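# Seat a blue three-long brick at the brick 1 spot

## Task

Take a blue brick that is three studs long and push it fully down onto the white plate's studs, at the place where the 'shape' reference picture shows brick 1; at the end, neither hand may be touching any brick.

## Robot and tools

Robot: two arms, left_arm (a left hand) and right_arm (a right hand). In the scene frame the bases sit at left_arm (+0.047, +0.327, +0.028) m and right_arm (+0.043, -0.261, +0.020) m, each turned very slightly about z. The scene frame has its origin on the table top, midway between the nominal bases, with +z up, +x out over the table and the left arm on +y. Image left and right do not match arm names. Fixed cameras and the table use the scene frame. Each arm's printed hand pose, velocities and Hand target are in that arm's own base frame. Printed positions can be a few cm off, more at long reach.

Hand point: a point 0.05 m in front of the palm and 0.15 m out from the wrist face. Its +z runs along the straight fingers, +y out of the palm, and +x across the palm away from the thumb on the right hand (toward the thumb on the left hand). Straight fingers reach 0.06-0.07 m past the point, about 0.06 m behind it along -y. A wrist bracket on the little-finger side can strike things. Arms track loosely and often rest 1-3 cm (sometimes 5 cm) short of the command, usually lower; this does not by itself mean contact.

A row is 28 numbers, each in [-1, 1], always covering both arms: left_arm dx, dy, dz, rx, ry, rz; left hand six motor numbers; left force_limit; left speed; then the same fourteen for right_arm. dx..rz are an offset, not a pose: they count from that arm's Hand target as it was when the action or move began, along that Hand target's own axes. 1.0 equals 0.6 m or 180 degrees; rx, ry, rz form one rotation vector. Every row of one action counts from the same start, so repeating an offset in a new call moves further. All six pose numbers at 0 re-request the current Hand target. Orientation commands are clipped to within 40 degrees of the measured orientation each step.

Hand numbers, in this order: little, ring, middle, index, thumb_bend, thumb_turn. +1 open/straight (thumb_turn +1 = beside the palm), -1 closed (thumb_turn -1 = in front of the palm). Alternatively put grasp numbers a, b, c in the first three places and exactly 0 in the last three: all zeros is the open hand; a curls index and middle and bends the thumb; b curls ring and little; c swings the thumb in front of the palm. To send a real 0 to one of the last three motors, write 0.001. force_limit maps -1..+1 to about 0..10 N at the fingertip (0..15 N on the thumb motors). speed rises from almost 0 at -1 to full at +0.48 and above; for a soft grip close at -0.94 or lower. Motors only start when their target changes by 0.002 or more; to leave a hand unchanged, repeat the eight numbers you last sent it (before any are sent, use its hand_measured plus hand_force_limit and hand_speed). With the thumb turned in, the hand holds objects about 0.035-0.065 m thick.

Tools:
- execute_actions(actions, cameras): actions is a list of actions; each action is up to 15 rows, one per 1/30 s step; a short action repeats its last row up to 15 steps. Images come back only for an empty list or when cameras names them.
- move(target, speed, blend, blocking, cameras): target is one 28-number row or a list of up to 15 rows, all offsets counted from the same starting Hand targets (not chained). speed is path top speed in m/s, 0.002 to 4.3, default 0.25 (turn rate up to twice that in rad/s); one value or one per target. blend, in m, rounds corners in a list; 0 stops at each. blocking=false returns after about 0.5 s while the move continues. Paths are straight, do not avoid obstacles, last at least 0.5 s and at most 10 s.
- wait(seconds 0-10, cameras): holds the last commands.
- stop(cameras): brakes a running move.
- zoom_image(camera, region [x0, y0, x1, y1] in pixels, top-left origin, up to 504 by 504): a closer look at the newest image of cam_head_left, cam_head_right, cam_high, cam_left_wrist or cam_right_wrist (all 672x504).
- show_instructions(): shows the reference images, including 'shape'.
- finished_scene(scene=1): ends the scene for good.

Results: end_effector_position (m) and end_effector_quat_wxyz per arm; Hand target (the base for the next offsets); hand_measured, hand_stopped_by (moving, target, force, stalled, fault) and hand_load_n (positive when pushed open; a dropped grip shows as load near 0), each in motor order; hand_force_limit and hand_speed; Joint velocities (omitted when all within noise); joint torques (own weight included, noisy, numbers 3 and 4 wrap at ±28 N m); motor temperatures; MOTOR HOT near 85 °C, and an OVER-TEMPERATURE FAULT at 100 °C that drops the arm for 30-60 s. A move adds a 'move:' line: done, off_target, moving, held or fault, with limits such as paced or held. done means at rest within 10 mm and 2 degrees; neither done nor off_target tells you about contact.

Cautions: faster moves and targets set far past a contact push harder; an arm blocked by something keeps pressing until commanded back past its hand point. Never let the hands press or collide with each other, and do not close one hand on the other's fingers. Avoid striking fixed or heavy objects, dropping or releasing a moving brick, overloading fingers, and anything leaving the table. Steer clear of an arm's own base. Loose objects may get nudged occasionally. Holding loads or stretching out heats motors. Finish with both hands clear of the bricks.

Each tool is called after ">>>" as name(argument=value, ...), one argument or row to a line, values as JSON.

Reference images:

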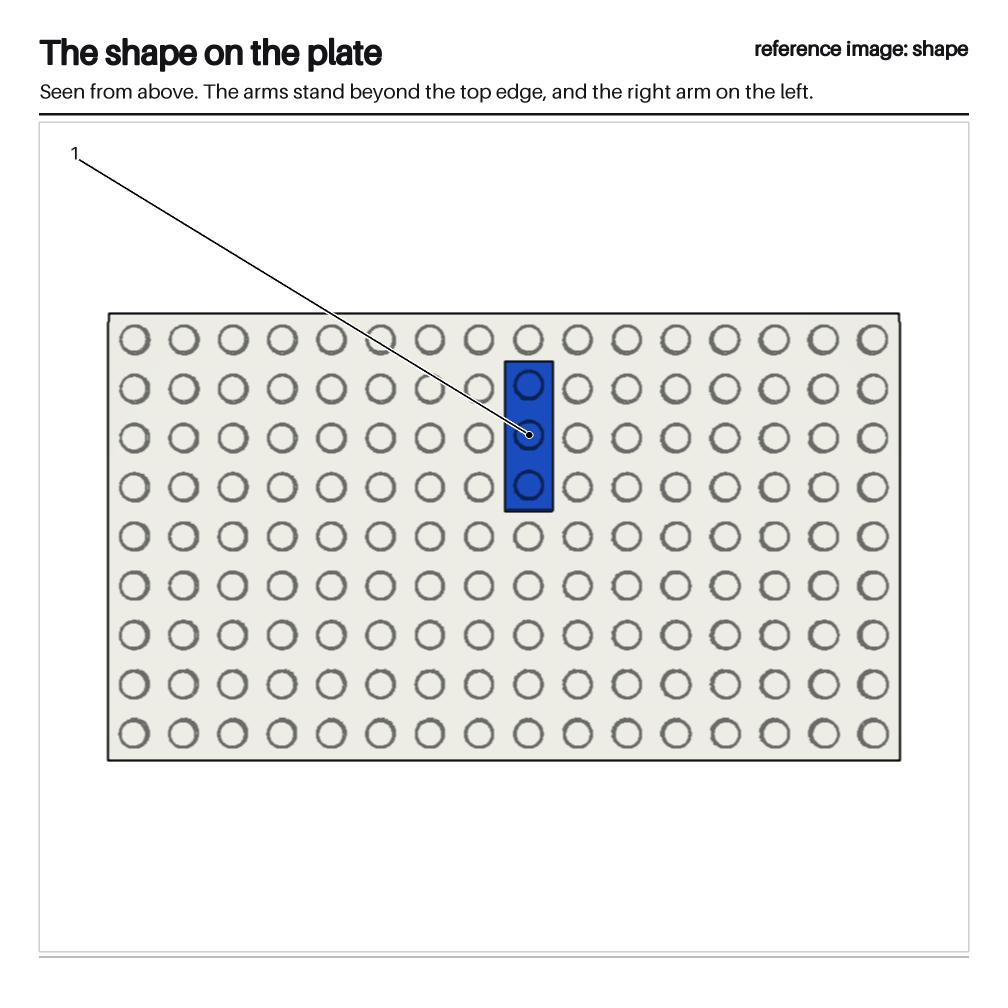

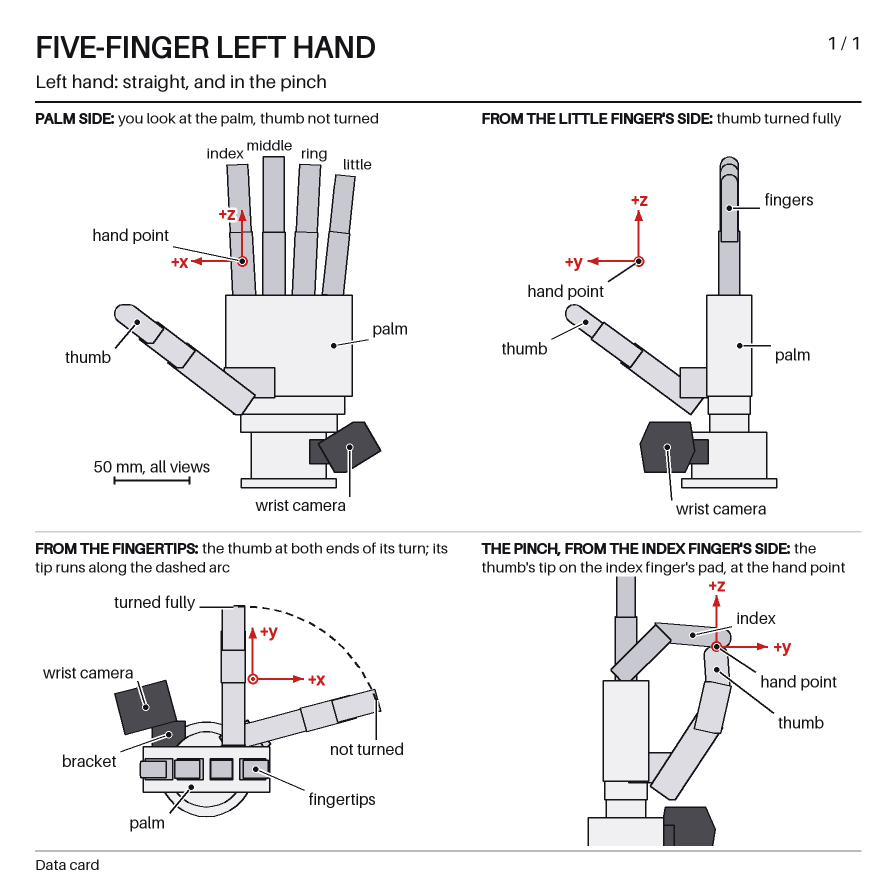

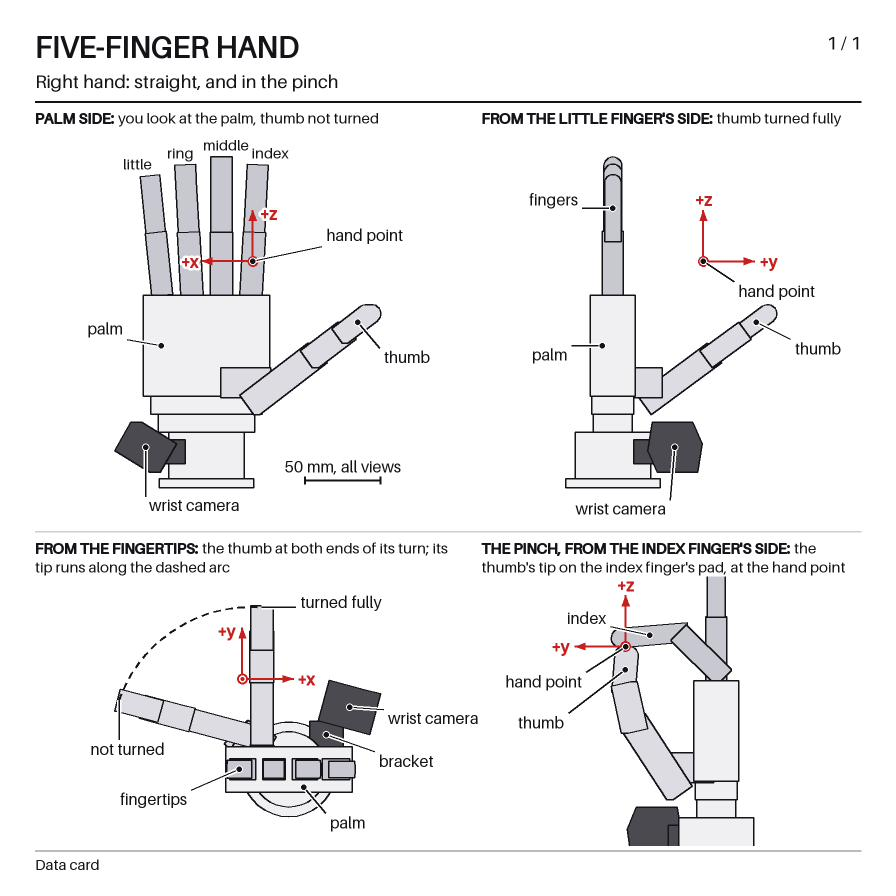

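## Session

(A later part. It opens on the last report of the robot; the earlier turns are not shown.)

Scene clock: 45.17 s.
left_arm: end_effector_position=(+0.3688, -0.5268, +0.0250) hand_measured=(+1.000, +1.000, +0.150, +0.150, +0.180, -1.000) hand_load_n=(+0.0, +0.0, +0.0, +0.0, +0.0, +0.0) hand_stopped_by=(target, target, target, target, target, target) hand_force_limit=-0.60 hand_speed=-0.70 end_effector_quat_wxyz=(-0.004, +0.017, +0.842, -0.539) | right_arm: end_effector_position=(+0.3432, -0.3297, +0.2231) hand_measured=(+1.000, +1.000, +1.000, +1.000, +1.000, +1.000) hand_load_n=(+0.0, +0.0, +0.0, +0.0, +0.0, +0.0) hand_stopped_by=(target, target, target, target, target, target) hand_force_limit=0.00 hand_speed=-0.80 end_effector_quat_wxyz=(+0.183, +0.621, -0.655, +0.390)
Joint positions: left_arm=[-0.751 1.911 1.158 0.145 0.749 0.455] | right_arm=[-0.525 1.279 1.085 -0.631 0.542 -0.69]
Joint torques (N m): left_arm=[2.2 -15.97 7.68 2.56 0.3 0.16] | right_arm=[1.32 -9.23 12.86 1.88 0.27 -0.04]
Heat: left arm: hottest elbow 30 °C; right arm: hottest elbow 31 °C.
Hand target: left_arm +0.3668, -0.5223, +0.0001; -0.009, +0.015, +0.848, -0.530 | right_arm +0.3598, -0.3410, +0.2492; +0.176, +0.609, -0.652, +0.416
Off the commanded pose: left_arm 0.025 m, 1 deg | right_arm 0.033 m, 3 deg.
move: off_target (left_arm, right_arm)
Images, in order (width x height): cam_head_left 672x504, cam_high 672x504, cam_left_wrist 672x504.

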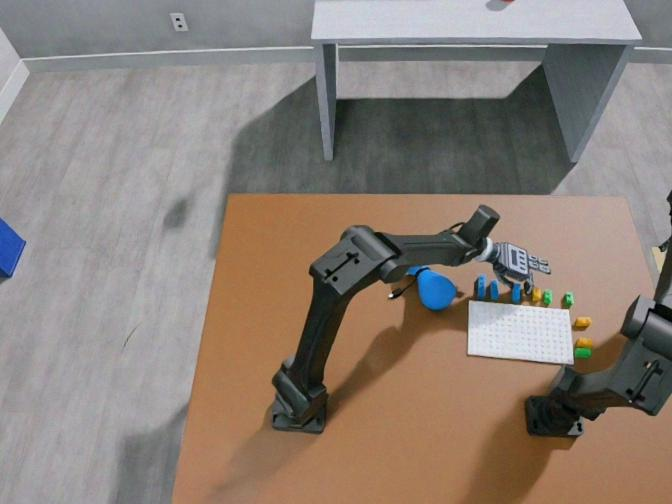

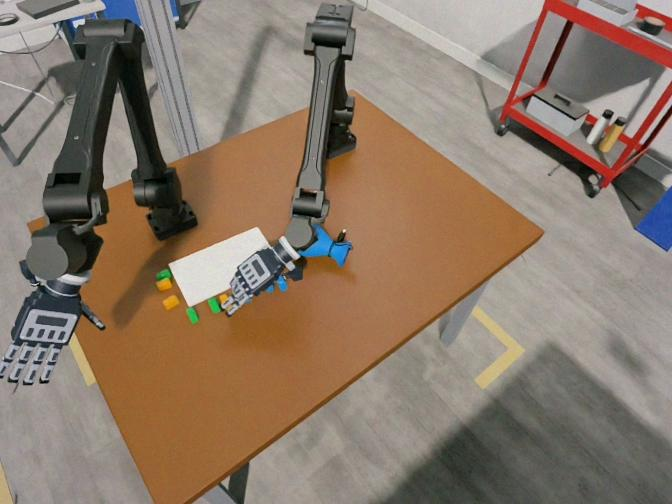

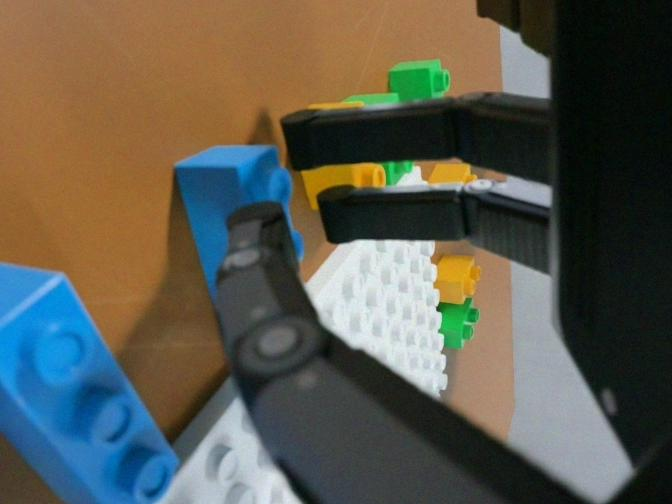

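>>> execute_actions(
  actions=[
    [[0,0,0,0,0,0,1,1,-0.6,-0.6,0.18,-1,-0.6,-0.93,0,0,0,0,0,0,1,1,1,1,1,1,0,-0.8]],
  ],
  cameras=["cam_head_left","cam_left_wrist"],
)

Scene clock: 50.47 s.
left_arm: end_effector_position=(+0.3693, -0.5272, +0.0256) hand_measured=(+1.000, +1.000, -0.098, -0.268, +0.180, -1.000) hand_load_n=(+0.0, +0.0, +0.5, +2.5, +0.5, +0.0) hand_stopped_by=(target, target, force, force, target, target) hand_force_limit=-0.60 hand_speed=-0.93 end_effector_quat_wxyz=(-0.003, +0.018, +0.841, -0.540) | right_arm: end_effector_position=(+0.3432, -0.3297, +0.2231) hand_measured=(+1.000, +1.000, +1.000, +1.000, +1.000, +1.000) hand_load_n=(+0.0, +0.0, +0.0, +0.0, +0.0, +0.0) hand_stopped_by=(target, target, target, target, target, target) hand_force_limit=0.00 hand_speed=-0.80 end_effector_quat_wxyz=(+0.183, +0.621, -0.655, +0.390)
Joint positions: left_arm=[-0.751 1.911 1.158 0.149 0.749 0.455] | right_arm=[-0.525 1.279 1.085 -0.631 0.542 -0.69]
Joint torques (N m): left_arm=[2.43 -15.68 7.88 1.89 0.28 0.17] | right_arm=[1.14 -9.29 12.88 1.83 0.26 -0.04]
Motor temperatures (°C): left_arm=[19 19 30 21 18 20] | right_arm=[27 22 32 19 22 18]
Heat: left arm: hottest elbow 30 °C; right arm: hottest elbow 32 °C.
Hand target: left_arm +0.3668, -0.5224, +0.0001; -0.009, +0.015, +0.848, -0.530 | right_arm +0.3598, -0.3410, +0.2492; +0.176, +0.609, -0.652, +0.416
Off the commanded pose: left_arm 0.026 m, 2 deg | right_arm 0.033 m, 3 deg.
Images, in order (width x height): cam_head_left 672x504, cam_left_wrist 672x504.

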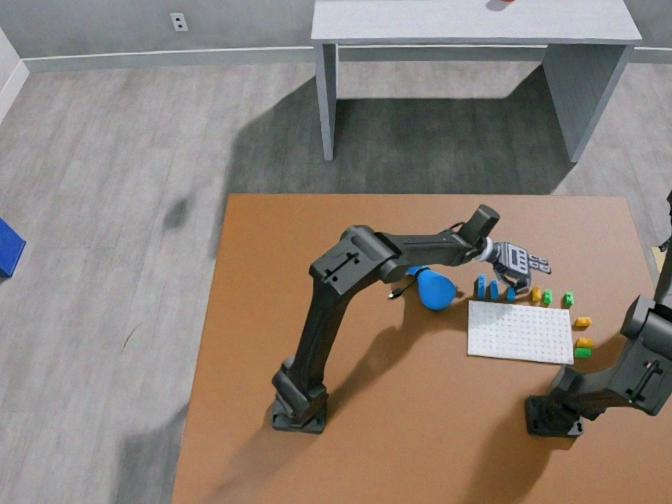

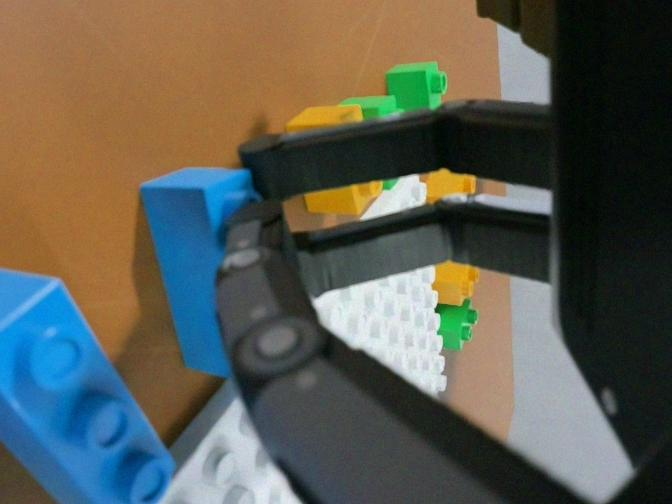

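>>> zoom_image(
  camera="cam_left_wrist",
  region=[80, 100, 380, 400],
)

>>> zoom_image(
  camera="cam_head_left",
  region=[485, 265, 545, 315],
)

Scaled by 1.680 from the camera's 672x504 image, which has a finer 960x720 frame.

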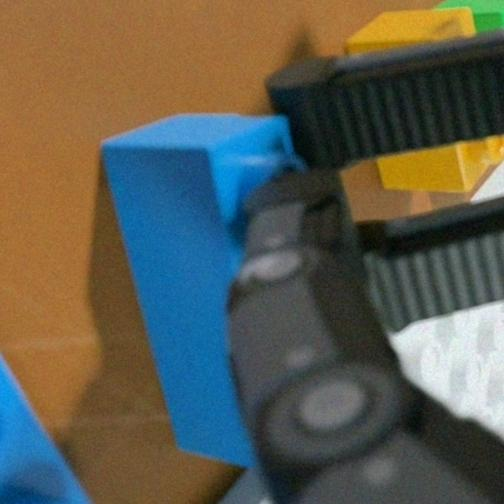

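Scaled by 8.400 from the camera's 672x504 image, which has a finer 960x720 frame.

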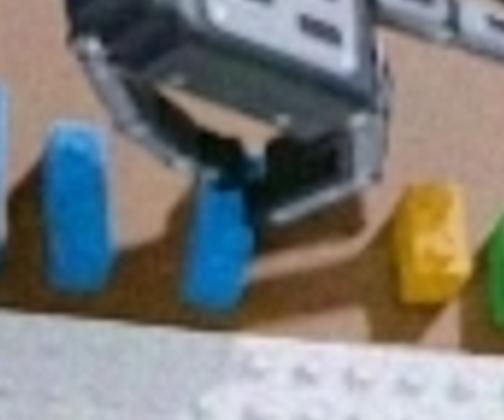

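>>> move(
  target=[
    [0,0,0,0,0,0,1,1,0.15,0.15,0.18,-1,-0.6,-0.5,0,0,0,0,0,0,1,1,1,1,1,1,0,-0.8],
    [0,-0.075,-0.0365,0,0,0,1,1,0.15,0.15,0.18,-1,-0.6,-0.5,0,0,0,0,0,0,1,1,1,1,1,1,0,-0.8],
    [0.0167,-0.067,-0.0532,0,0,0,1,1,0.15,0.15,0.35,-1,-0.6,-0.5,0,0,0,0,0,0,1,1,1,1,1,1,0,-0.8],
  ],
  speed=0.1,
  cameras=["cam_head_left","cam_left_wrist","cam_high"],
)

>>> zoom_image(
  camera="cam_head_left",
  region=[485, 265, 545, 315],
)

>>> zoom_image(
  camera="cam_left_wrist",
  region=[50, 50, 450, 350],
)

Scene clock: 55.60 s.
left_arm: end_effector_position=(+0.3561, -0.5149, +0.0491) hand_measured=(+1.000, +1.000, +0.150, +0.150, +0.350, -1.000) hand_load_n=(+0.0, +0.0, +0.0, +0.0, +0.0, +0.0) hand_stopped_by=(target, target, target, target, target, target) hand_force_limit=-0.60 hand_speed=-0.50 end_effector_quat_wxyz=(-0.016, +0.009, +0.849, -0.528) | right_arm: end_effector_position=(+0.3432, -0.3297, +0.2231) hand_measured=(+1.000, +1.000, +1.000, +1.000, +1.000, +1.000) hand_load_n=(+0.0, +0.0, +0.0, +0.0, +0.0, +0.0) hand_stopped_by=(target, target, target, target, target, target) hand_force_limit=0.00 hand_speed=-0.80 end_effector_quat_wxyz=(+0.183, +0.621, -0.655, +0.390)
Joint positions: left_arm=[-0.751 1.838 1.142 0.05 0.749 0.455] | right_arm=[-0.525 1.279 1.085 -0.631 0.542 -0.69]
Joint torques (N m): left_arm=[2.26 -19.43 7.72 2.03 0.43 0.1] | right_arm=[1.14 -9.29 12.81 1.83 0.25 -0.04]
Heat: left arm: hottest elbow 30 °C; right arm: hottest elbow 32 °C.
Hand target: left_arm +0.3573, -0.5110, +0.0502; -0.009, +0.015, +0.848, -0.530 | right_arm +0.3598, -0.3410, +0.2492; +0.176, +0.609, -0.652, +0.416
Off the commanded pose: left_arm 0.004 m, 1 deg | right_arm 0.033 m, 3 deg.
move: off_target (right_arm)
Images, in order (width x height): cam_head_left 672x504, cam_high 672x504, cam_left_wrist 672x504.

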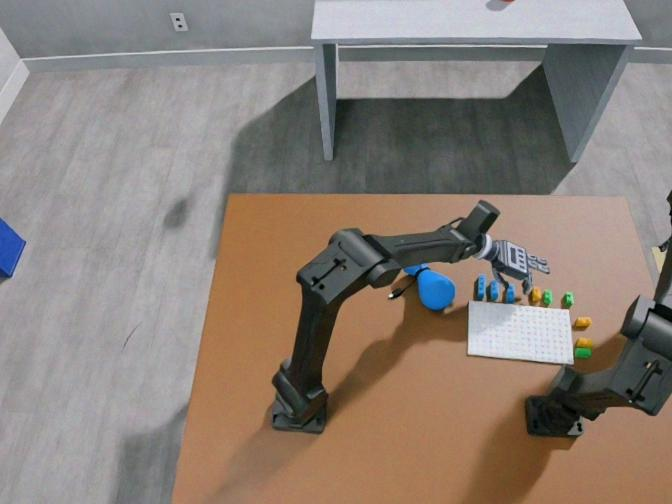

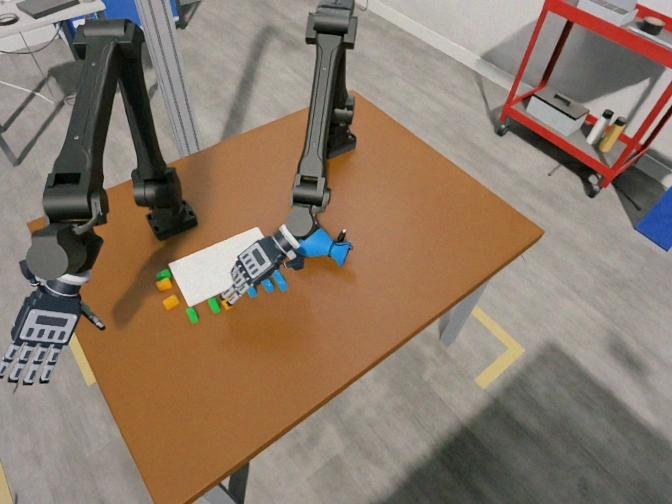

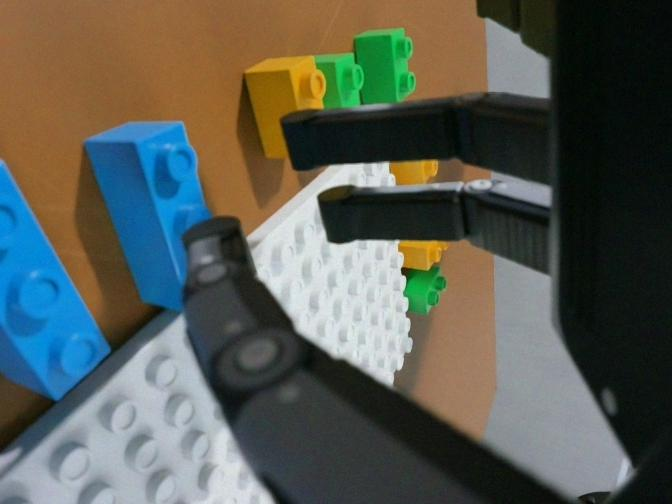

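Scaled by 8.400 from the camera's 672x504 image, which has a finer 960x720 frame.

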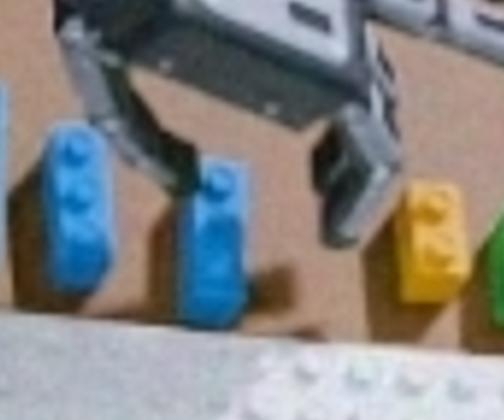

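Scaled by 1.260 from the camera's 672x504 image, which has a finer 960x720 frame.

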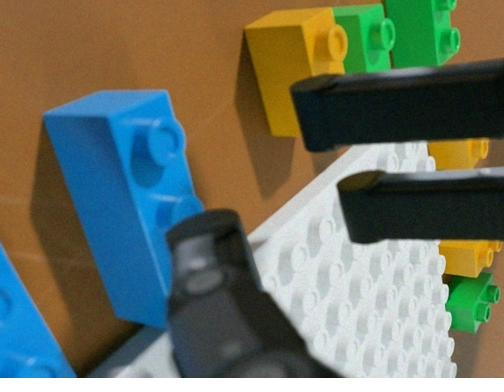

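>>> move(
  target=[0.0075,0.0145,-0.0145,0,0,0,1,1,0.15,0.15,0.35,-1,-0.6,-0.5,0,0,0,0,0,0,1,1,1,1,1,1,0,-0.8],
  speed=0.1,
  cameras=["cam_head_left","cam_left_wrist"],
)

>>> zoom_image(
  camera="cam_head_left",
  region=[485, 265, 545, 315],
)

>>> zoom_image(
  camera="cam_left_wrist",
  region=[50, 50, 450, 350],
)

Scene clock: 57.50 s.
left_arm: end_effector_position=(+0.3498, -0.5022, +0.0417) hand_measured=(+1.000, +1.000, +0.150, +0.150, +0.350, -1.000) hand_load_n=(+0.0, +0.0, +0.0, +0.5, +0.0, +0.0) hand_stopped_by=(target, target, target, target, target, target) hand_force_limit=-0.60 hand_speed=-0.50 end_effector_quat_wxyz=(-0.020, +0.007, +0.851, -0.525) | right_arm: end_effector_position=(+0.3432, -0.3297, +0.2231) hand_measured=(+1.000, +1.000, +1.000, +1.000, +1.000, +1.000) hand_load_n=(+0.0, +0.0, +0.0, +0.0, +0.0, +0.0) hand_stopped_by=(target, target, target, target, target, target) hand_force_limit=0.00 hand_speed=-0.80 end_effector_quat_wxyz=(+0.183, +0.621, -0.655, +0.390)
Joint positions: left_arm=[-0.741 1.825 1.103 0.058 0.756 0.463] | right_arm=[-0.525 1.279 1.085 -0.631 0.542 -0.69]
Joint torques (N m): left_arm=[2.08 -19.37 7.77 2.28 0.54 0.21] | right_arm=[1.08 -9.17 12.86 1.87 0.26 -0.03]
Heat: left arm: hottest elbow 30 °C; right arm: hottest elbow 33 °C.
Hand target: left_arm +0.3532, -0.4992, +0.0463; -0.009, +0.015, +0.848, -0.530 | right_arm +0.3598, -0.3410, +0.2492; +0.176, +0.609, -0.652, +0.416
Off the commanded pose: left_arm 0.006 m, 2 deg | right_arm 0.033 m, 3 deg.
move: off_target (right_arm)
Images, in order (width x height): cam_head_left 672x504, cam_left_wrist 672x504.

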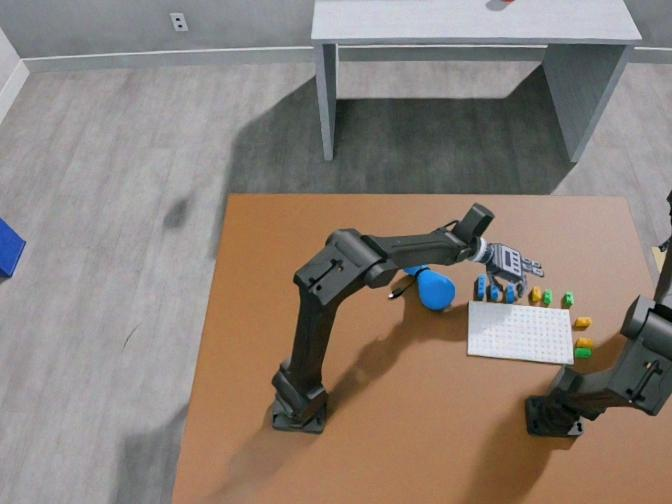

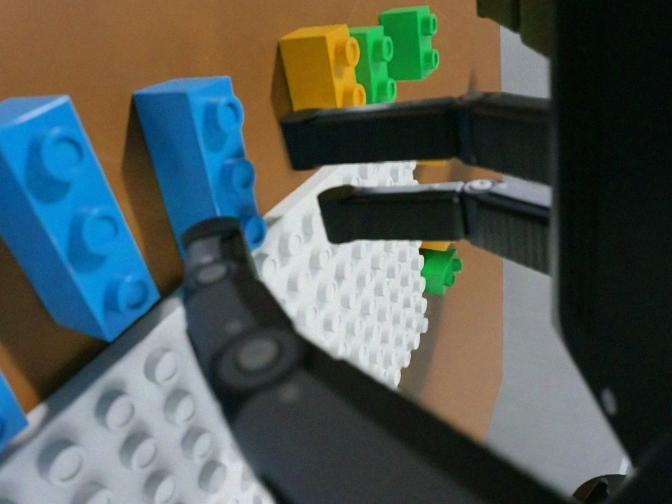

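Scaled by 8.400 from the camera's 672x504 image, which has a finer 960x720 frame.

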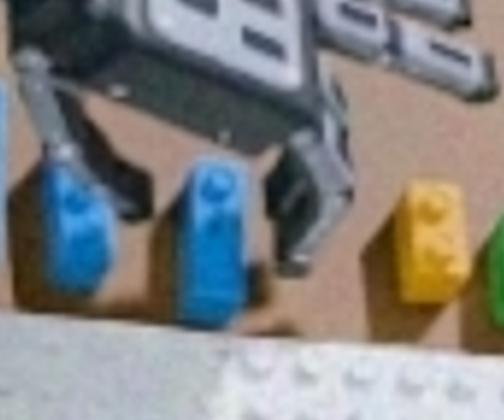

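Scaled by 1.260 from the camera's 672x504 image, which has a finer 960x720 frame.

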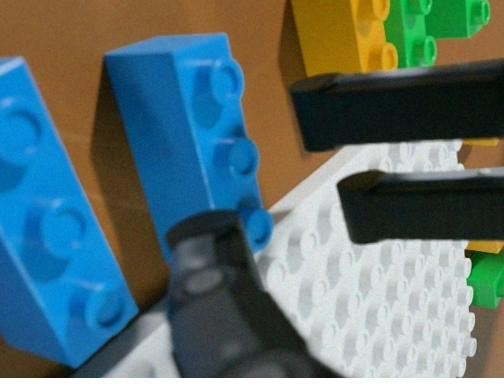

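>>> move(
  target=[-0.0038,0.0133,-0.073,0,0,0,1,1,0.15,0.15,0.35,1,-0.6,0.2,0,0,0,0,0,0,1,1,1,1,1,1,0,-0.8],
  speed=0.1,
  cameras=["cam_head_left","cam_left_wrist","cam_high"],
)

>>> zoom_image(
  camera="cam_head_left",
  region=[475, 265, 535, 315],
)

>>> zoom_image(
  camera="cam_left_wrist",
  region=[50, 50, 450, 350],
)

Scene clock: 64.00 s.
left_arm: end_effector_position=(+0.3595, -0.4608, +0.0588) hand_measured=(+1.000, +1.000, +0.150, +0.150, +0.350, +1.000) hand_load_n=(+0.0, -0.5, +0.0, -0.5, +0.0, +0.0) hand_stopped_by=(target, target, target, target, target, target) hand_force_limit=-0.60 hand_speed=0.20 end_effector_quat_wxyz=(-0.011, +0.010, +0.847, -0.532) | right_arm: end_effector_position=(+0.3432, -0.3297, +0.2231) hand_measured=(+1.000, +1.000, +1.000, +1.000, +1.000, +1.000) hand_load_n=(+0.0, +0.0, +0.0, +0.0, +0.0, +0.0) hand_stopped_by=(target, target, target, target, target, target) hand_force_limit=0.00 hand_speed=-0.80 end_effector_quat_wxyz=(+0.183, +0.621, -0.655, +0.390)
Joint positions: left_arm=[-0.668 1.749 1.045 0.023 0.811 0.523] | right_arm=[-0.525 1.279 1.085 -0.631 0.542 -0.69]
Joint torques (N m): left_arm=[1.73 -17.67 7.87 1.46 0.57 0.1] | right_arm=[1.26 -9.11 12.83 1.85 0.27 -0.03]
Heat: left arm: hottest elbow 30 °C; right arm: hottest elbow 33 °C.
Hand target: left_arm +0.3570, -0.4565, +0.0583; -0.009, +0.015, +0.848, -0.530 | right_arm +0.3598, -0.3410, +0.2492; +0.176, +0.609, -0.652, +0.416
Off the commanded pose: left_arm 0.005 m, 1 deg | right_arm 0.033 m, 3 deg.
move: off_target (right_arm)
Images, in order (width x height): cam_head_left 672x504, cam_high 672x504, cam_left_wrist 672x504.

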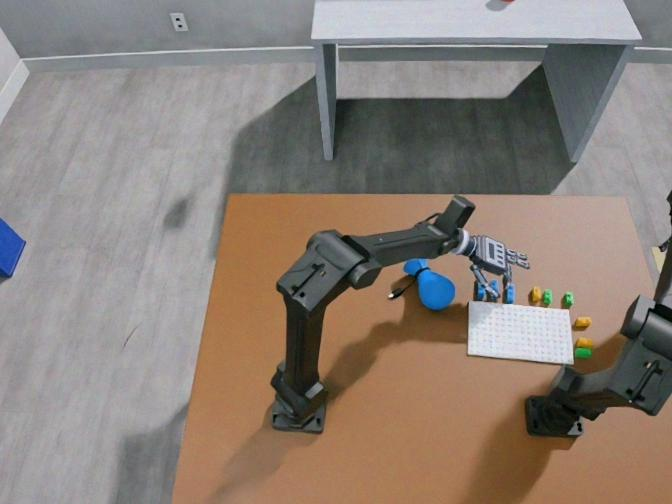

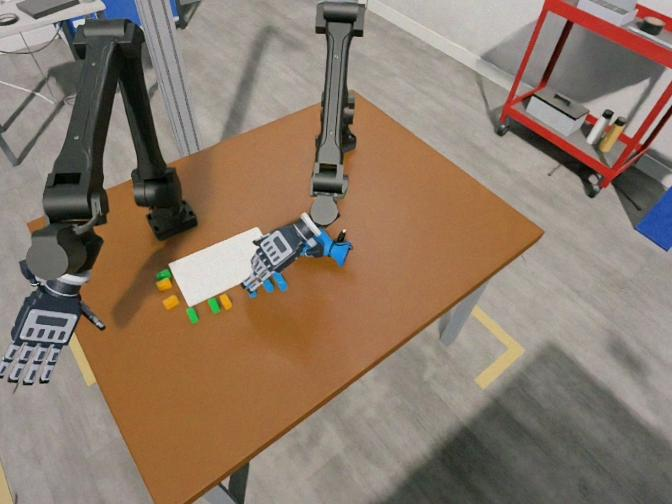

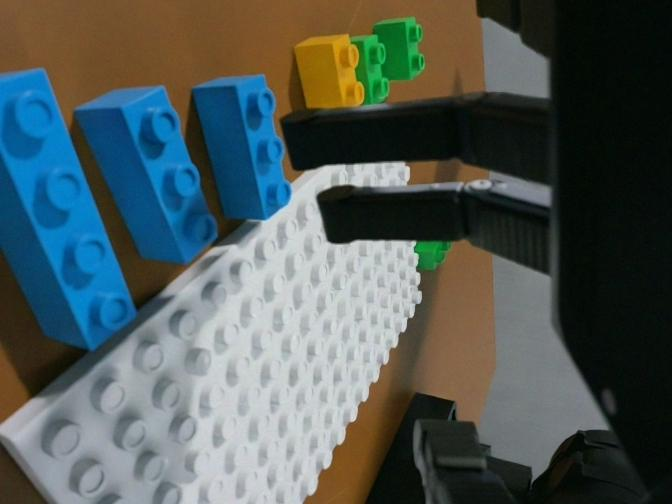

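Scaled by 8.400 from the camera's 672x504 image, which has a finer 960x720 frame.

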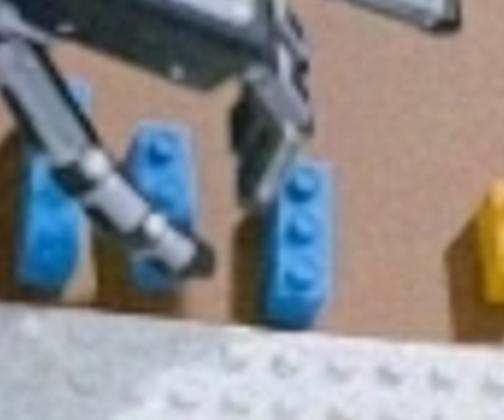

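Scaled by 1.260 from the camera's 672x504 image, which has a finer 960x720 frame.

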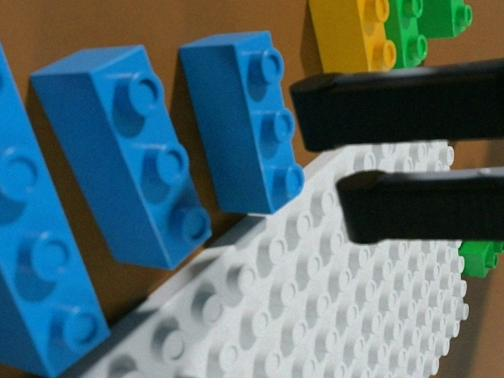

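>>> move(
  target=[0.0005,0.0613,0.015,0,0,0,1,1,0.15,0.15,0.35,1,-0.6,0.2,0,0,0,0,0,0,1,1,1,1,1,1,0,-0.8],
  speed=0.1,
  cameras=["cam_head_left","cam_left_wrist","cam_high"],
)

>>> zoom_image(
  camera="cam_head_left",
  region=[475, 265, 535, 315],
)

>>> zoom_image(
  camera="cam_left_wrist",
  region=[50, 50, 450, 350],
)

Scene clock: 65.93 s.
left_arm: end_effector_position=(+0.3560, -0.4530, +0.0399) hand_measured=(+1.000, +1.000, +0.150, +0.150, +0.350, +1.000) hand_load_n=(+0.0, +0.0, +0.0, +0.0, +0.0, -0.5) hand_stopped_by=(target, target, target, target, target, target) hand_force_limit=-0.60 hand_speed=0.20 end_effector_quat_wxyz=(-0.006, +0.016, +0.844, -0.536) | right_arm: end_effector_position=(+0.3432, -0.3297, +0.2231) hand_measured=(+1.000, +1.000, +1.000, +1.000, +1.000, +1.000) hand_load_n=(+0.0, +0.0, +0.0, +0.0, +0.0, +0.0) hand_stopped_by=(target, target, target, target, target, target) hand_force_limit=0.00 hand_speed=-0.80 end_effector_quat_wxyz=(+0.183, +0.621, -0.655, +0.390)
Joint positions: left_arm=[-0.66 1.767 1 0.093 0.82 0.536] | right_arm=[-0.525 1.279 1.085 -0.631 0.542 -0.69]
Joint torques (N m): left_arm=[2.67 -13.8 7.88 2.26 0.57 0.21] | right_arm=[1.26 -9.23 12.86 1.83 0.25 -0.03]
Heat: left arm: hottest elbow 29 °C; right arm: hottest elbow 33 °C.
Hand target: left_arm +0.3569, -0.4483, +0.0213; -0.009, +0.015, +0.848, -0.530 | right_arm +0.3598, -0.3410, +0.2492; +0.176, +0.609, -0.652, +0.416
Off the commanded pose: left_arm 0.019 m, 1 deg | right_arm 0.033 m, 3 deg.
move: off_target (left_arm, right_arm)
Images, in order (width x height): cam_head_left 672x504, cam_high 672x504, cam_left_wrist 672x504.

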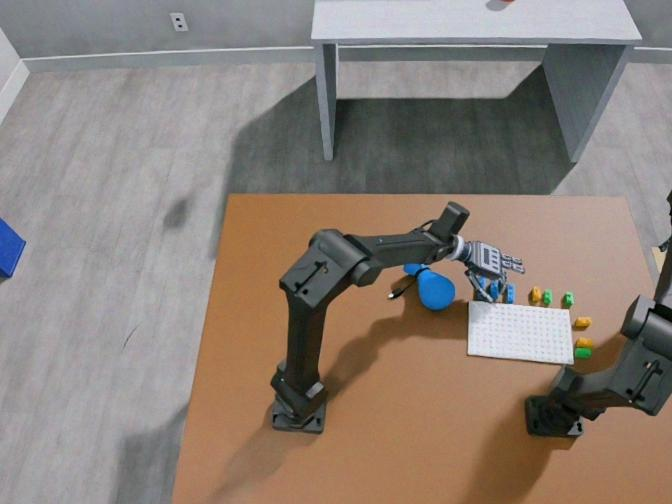

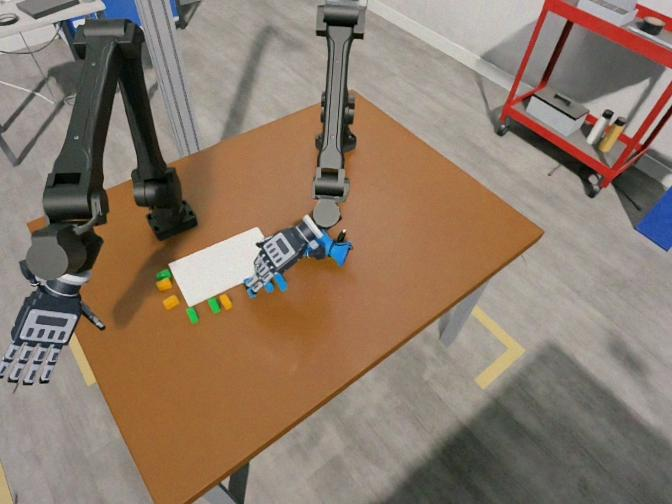

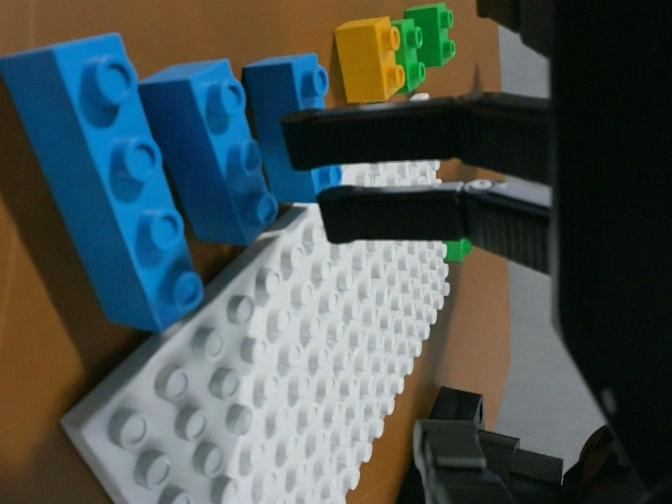

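Scaled by 8.400 from the camera's 672x504 image, which has a finer 960x720 frame.

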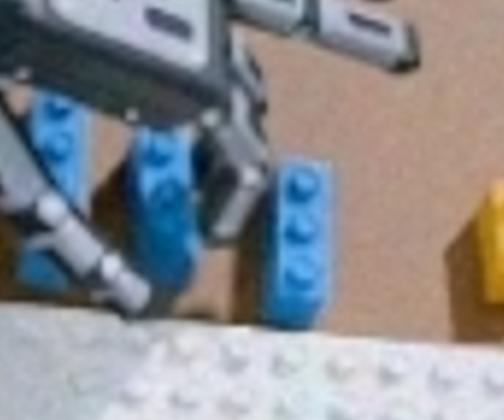

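Scaled by 1.260 from the camera's 672x504 image, which has a finer 960x720 frame.

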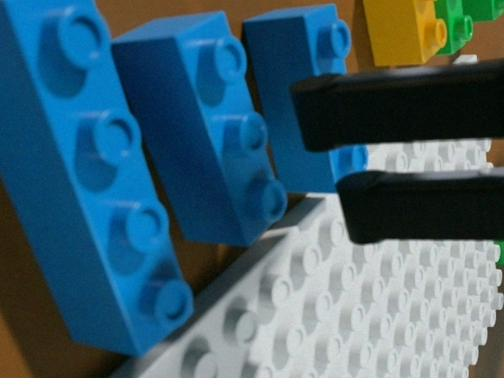

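>>> move(
  target=[0.0112,0.0185,0.0155,0,0,0,1,1,0.15,0.15,0.35,1,-0.6,0.2,0,0,0,0,0,0,1,1,1,1,1,1,0,-0.8],
  speed=0.1,
  cameras=["cam_head_left","cam_left_wrist"],
)

>>> zoom_image(
  camera="cam_head_left",
  region=[475, 265, 535, 315],
)

>>> zoom_image(
  camera="cam_left_wrist",
  region=[50, 50, 450, 350],
)

Scene clock: 68.37 s.
left_arm: end_effector_position=(+0.3564, -0.4522, +0.0278) hand_measured=(+1.000, +1.000, +0.150, +0.150, +0.350, +1.000) hand_load_n=(+0.0, +0.0, +0.0, +0.0, +0.0, +0.0) hand_stopped_by=(target, target, target, target, target, target) hand_force_limit=-0.60 hand_speed=0.20 end_effector_quat_wxyz=(+0.000, +0.017, +0.843, -0.538) | right_arm: end_effector_position=(+0.3432, -0.3297, +0.2231) hand_measured=(+1.000, +1.000, +1.000, +1.000, +1.000, +1.000) hand_load_n=(+0.0, +0.0, +0.0, +0.0, +0.0, +0.0) hand_stopped_by=(target, target, target, target, target, target) hand_force_limit=0.00 hand_speed=-0.80 end_effector_quat_wxyz=(+0.183, +0.621, -0.655, +0.390)
Joint positions: left_arm=[-0.66 1.787 0.982 0.144 0.814 0.536] | right_arm=[-0.525 1.279 1.085 -0.631 0.542 -0.69]
Joint torques (N m): left_arm=[1.44 -13.74 7.32 2.18 0.39 -0.06] | right_arm=[1.2 -9.17 12.81 1.87 0.27 -0.03]
Heat: left arm: hottest elbow 29 °C; right arm: hottest elbow 34 °C.
Hand target: left_arm +0.3503, -0.4516, +0.0073; -0.009, +0.015, +0.848, -0.530 | right_arm +0.3598, -0.3410, +0.2492; +0.176, +0.609, -0.652, +0.416
Off the commanded pose: left_arm 0.022 m, 2 deg | right_arm 0.033 m, 3 deg.
move: off_target (left_arm, right_arm)
Images, in order (width x height): cam_head_left 672x504, cam_left_wrist 672x504.

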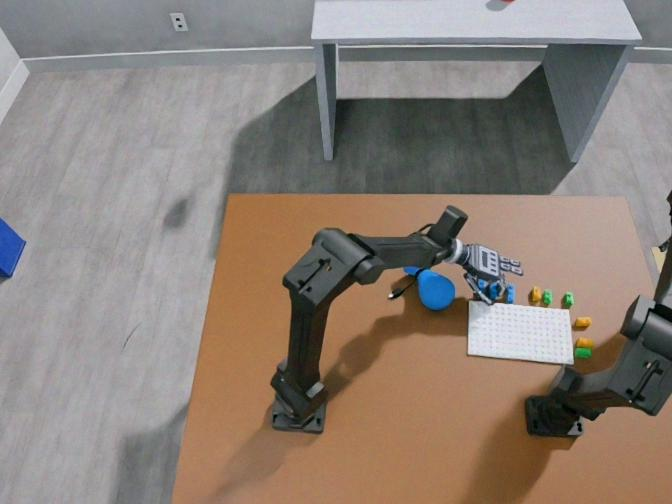

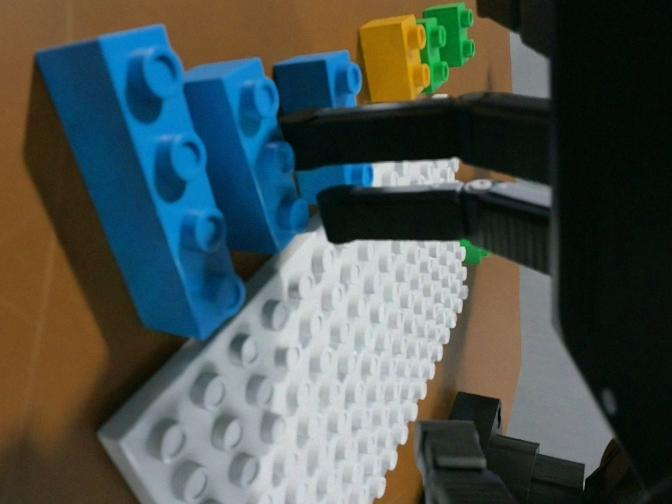

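Scaled by 8.400 from the camera's 672x504 image, which has a finer 960x720 frame.

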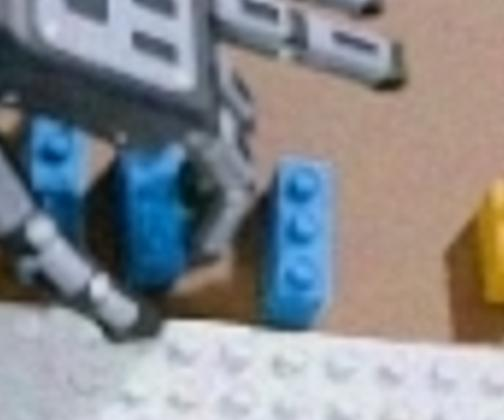

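Scaled by 1.260 from the camera's 672x504 image, which has a finer 960x720 frame.

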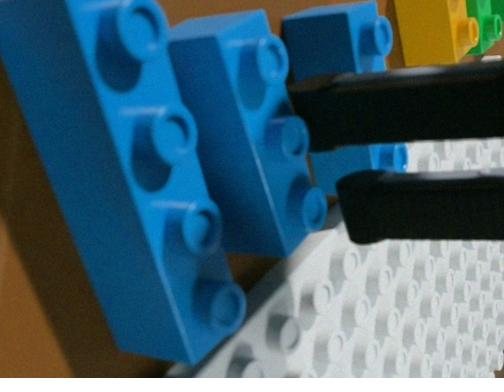

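>>> move(
  target=[0.002,-0.0155,0.0318,0,0,0,1,1,0.15,0.15,0.35,1,-0.6,0.2,0,0,0,0,0,0,1,1,1,1,1,1,0,-0.8],
  speed=0.1,
  cameras=["cam_head_left","cam_left_wrist"],
)

Scene clock: 71.07 s.
left_arm: end_effector_position=(+0.3431, -0.4640, +0.0131) hand_measured=(+1.000, +1.000, +0.150, +0.150, +0.350, +1.000) hand_load_n=(+0.0, +0.0, +0.0, -0.5, +0.0, +0.0) hand_stopped_by=(target, target, target, target, target, target) hand_force_limit=-0.60 hand_speed=0.20 end_effector_quat_wxyz=(-0.006, +0.020, +0.849, -0.529) | right_arm: end_effector_position=(+0.3432, -0.3297, +0.2231) hand_measured=(+1.000, +1.000, +1.000, +1.000, +1.000, +1.000) hand_load_n=(+0.0, +0.0, +0.0, +0.0, +0.0, +0.0) hand_stopped_by=(target, target, target, target, target, target) hand_force_limit=0.00 hand_speed=-0.80 end_effector_quat_wxyz=(+0.183, +0.621, -0.655, +0.390)
Joint positions: left_arm=[-0.697 1.814 0.982 0.158 0.786 0.526] | right_arm=[-0.525 1.279 1.085 -0.631 0.542 -0.69]
Joint torques (N m): left_arm=[1.49 -13.68 10.18 2.09 0.39 -0.23] | right_arm=[1.26 -9.23 12.82 1.81 0.27 -0.03]
Heat: left arm: hottest elbow 29 °C; right arm: hottest elbow 34 °C.
Hand target: left_arm +0.3481, -0.4729, +0.0072; -0.009, +0.015, +0.848, -0.530 | right_arm +0.3598, -0.3410, +0.2492; +0.176, +0.609, -0.652, +0.416
Off the commanded pose: left_arm 0.012 m, 1 deg | right_arm 0.033 m, 3 deg.
move: off_target (left_arm, right_arm)
Images, in order (width x height): cam_head_left 672x504, cam_left_wrist 672x504.

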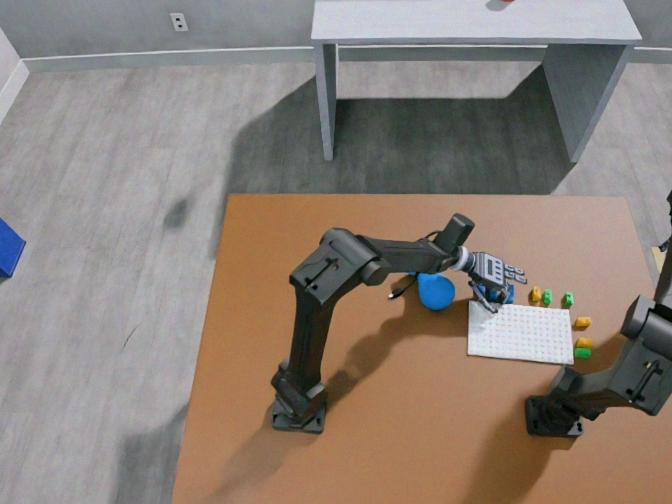

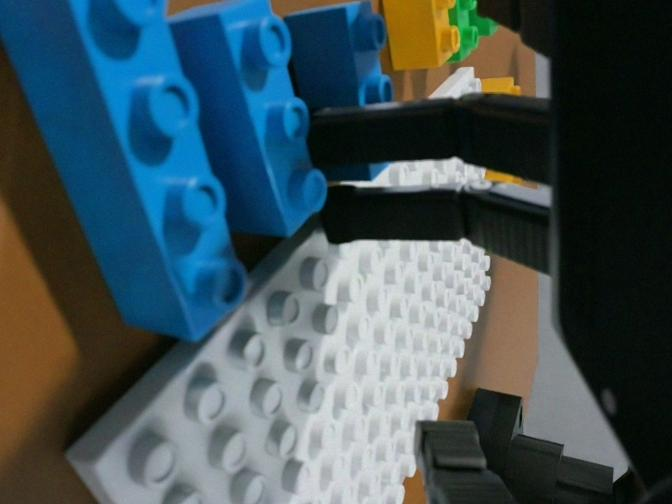

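>>> zoom_image(
  camera="cam_head_left",
  region=[475, 265, 535, 315],
)

>>> zoom_image(
  camera="cam_left_wrist",
  region=[150, 0, 500, 300],
)

Scaled by 8.400 from the camera's 672x504 image, which has a finer 960x720 frame.

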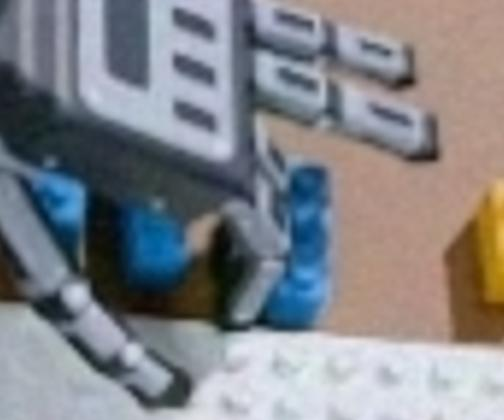

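Scaled by 1.440 from the camera's 672x504 image, which has a finer 960x720 frame.

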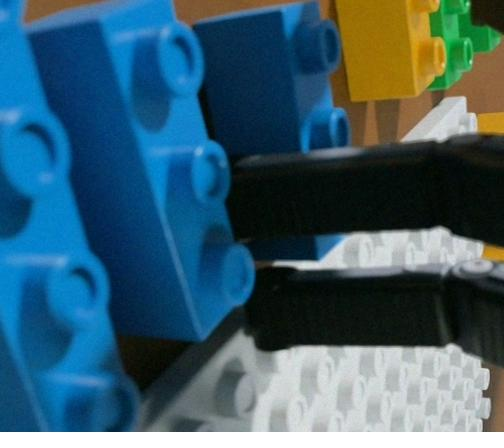

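>>> move(
  target=[
    [-0.02,-0.0222,-0.0116,0,0,0,1,1,0.15,0.15,0.35,1,-0.6,0.2,0,0,0,0,0,0,1,1,1,1,1,1,0,-0.8],
    [-0.0208,-0.0309,0.0101,0,0,0,1,1,0.15,0.15,0.35,1,-0.6,0.2,0,0,0,0,0,0,1,1,1,1,1,1,0,-0.8],
  ],
  speed=0.1,
  cameras=["cam_head_left","cam_left_wrist"],
)

>>> zoom_image(
  camera="cam_head_left",
  region=[475, 265, 535, 315],
)

Scene clock: 74.27 s.
left_arm: end_effector_position=(+0.3536, -0.4755, +0.0253) hand_measured=(+1.000, +1.000, +0.150, +0.150, +0.350, +1.000) hand_load_n=(+0.0, +0.0, +0.0, +0.0, +0.0, +0.0) hand_stopped_by=(target, target, target, target, target, target) hand_force_limit=-0.60 hand_speed=0.20 end_effector_quat_wxyz=(-0.005, +0.019, +0.848, -0.530) | right_arm: end_effector_position=(+0.3432, -0.3297, +0.2231) hand_measured=(+1.000, +1.000, +1.000, +1.000, +1.000, +1.000) hand_load_n=(+0.0, +0.0, +0.0, +0.0, +0.0, +0.0) hand_stopped_by=(target, target, target, target, target, target) hand_force_limit=0.00 hand_speed=-0.80 end_effector_quat_wxyz=(+0.183, +0.621, -0.655, +0.390)
Joint positions: left_arm=[-0.701 1.818 1.032 0.12 0.782 0.52] | right_arm=[-0.525 1.279 1.085 -0.631 0.542 -0.69]
Joint torques (N m): left_arm=[1.08 -14.21 11.66 1.52 0.41 -0.15] | right_arm=[1.2 -9.23 12.82 1.84 0.26 -0.04]
Heat: left arm: hottest elbow 29 °C; right arm: hottest elbow 34 °C.
Hand target: left_arm +0.3603, -0.4868, +0.0212; -0.009, +0.015, +0.848, -0.530 | right_arm +0.3598, -0.3410, +0.2492; +0.176, +0.609, -0.652, +0.416
Off the commanded pose: left_arm 0.014 m, 1 deg | right_arm 0.033 m, 3 deg.
move: off_target (left_arm, right_arm)
Images, in order (width x height): cam_head_left 672x504, cam_left_wrist 672x504.

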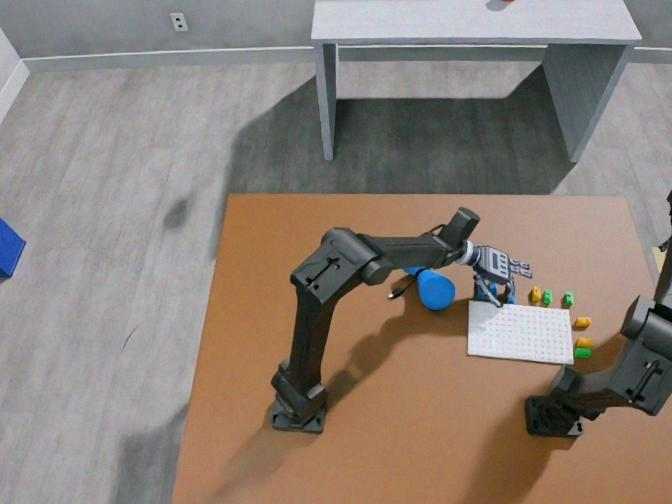

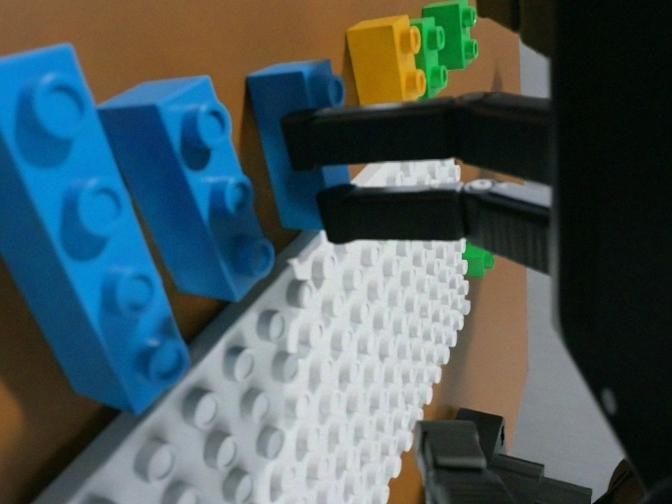

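Scaled by 8.400 from the camera's 672x504 image, which has a finer 960x720 frame.

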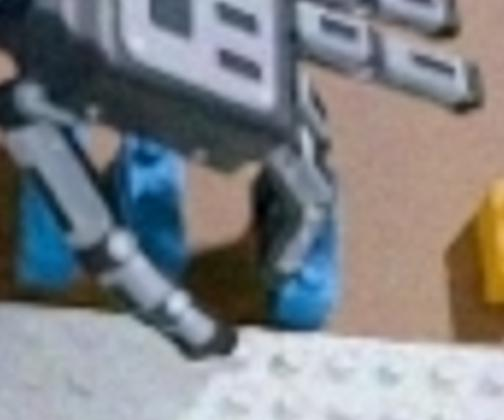

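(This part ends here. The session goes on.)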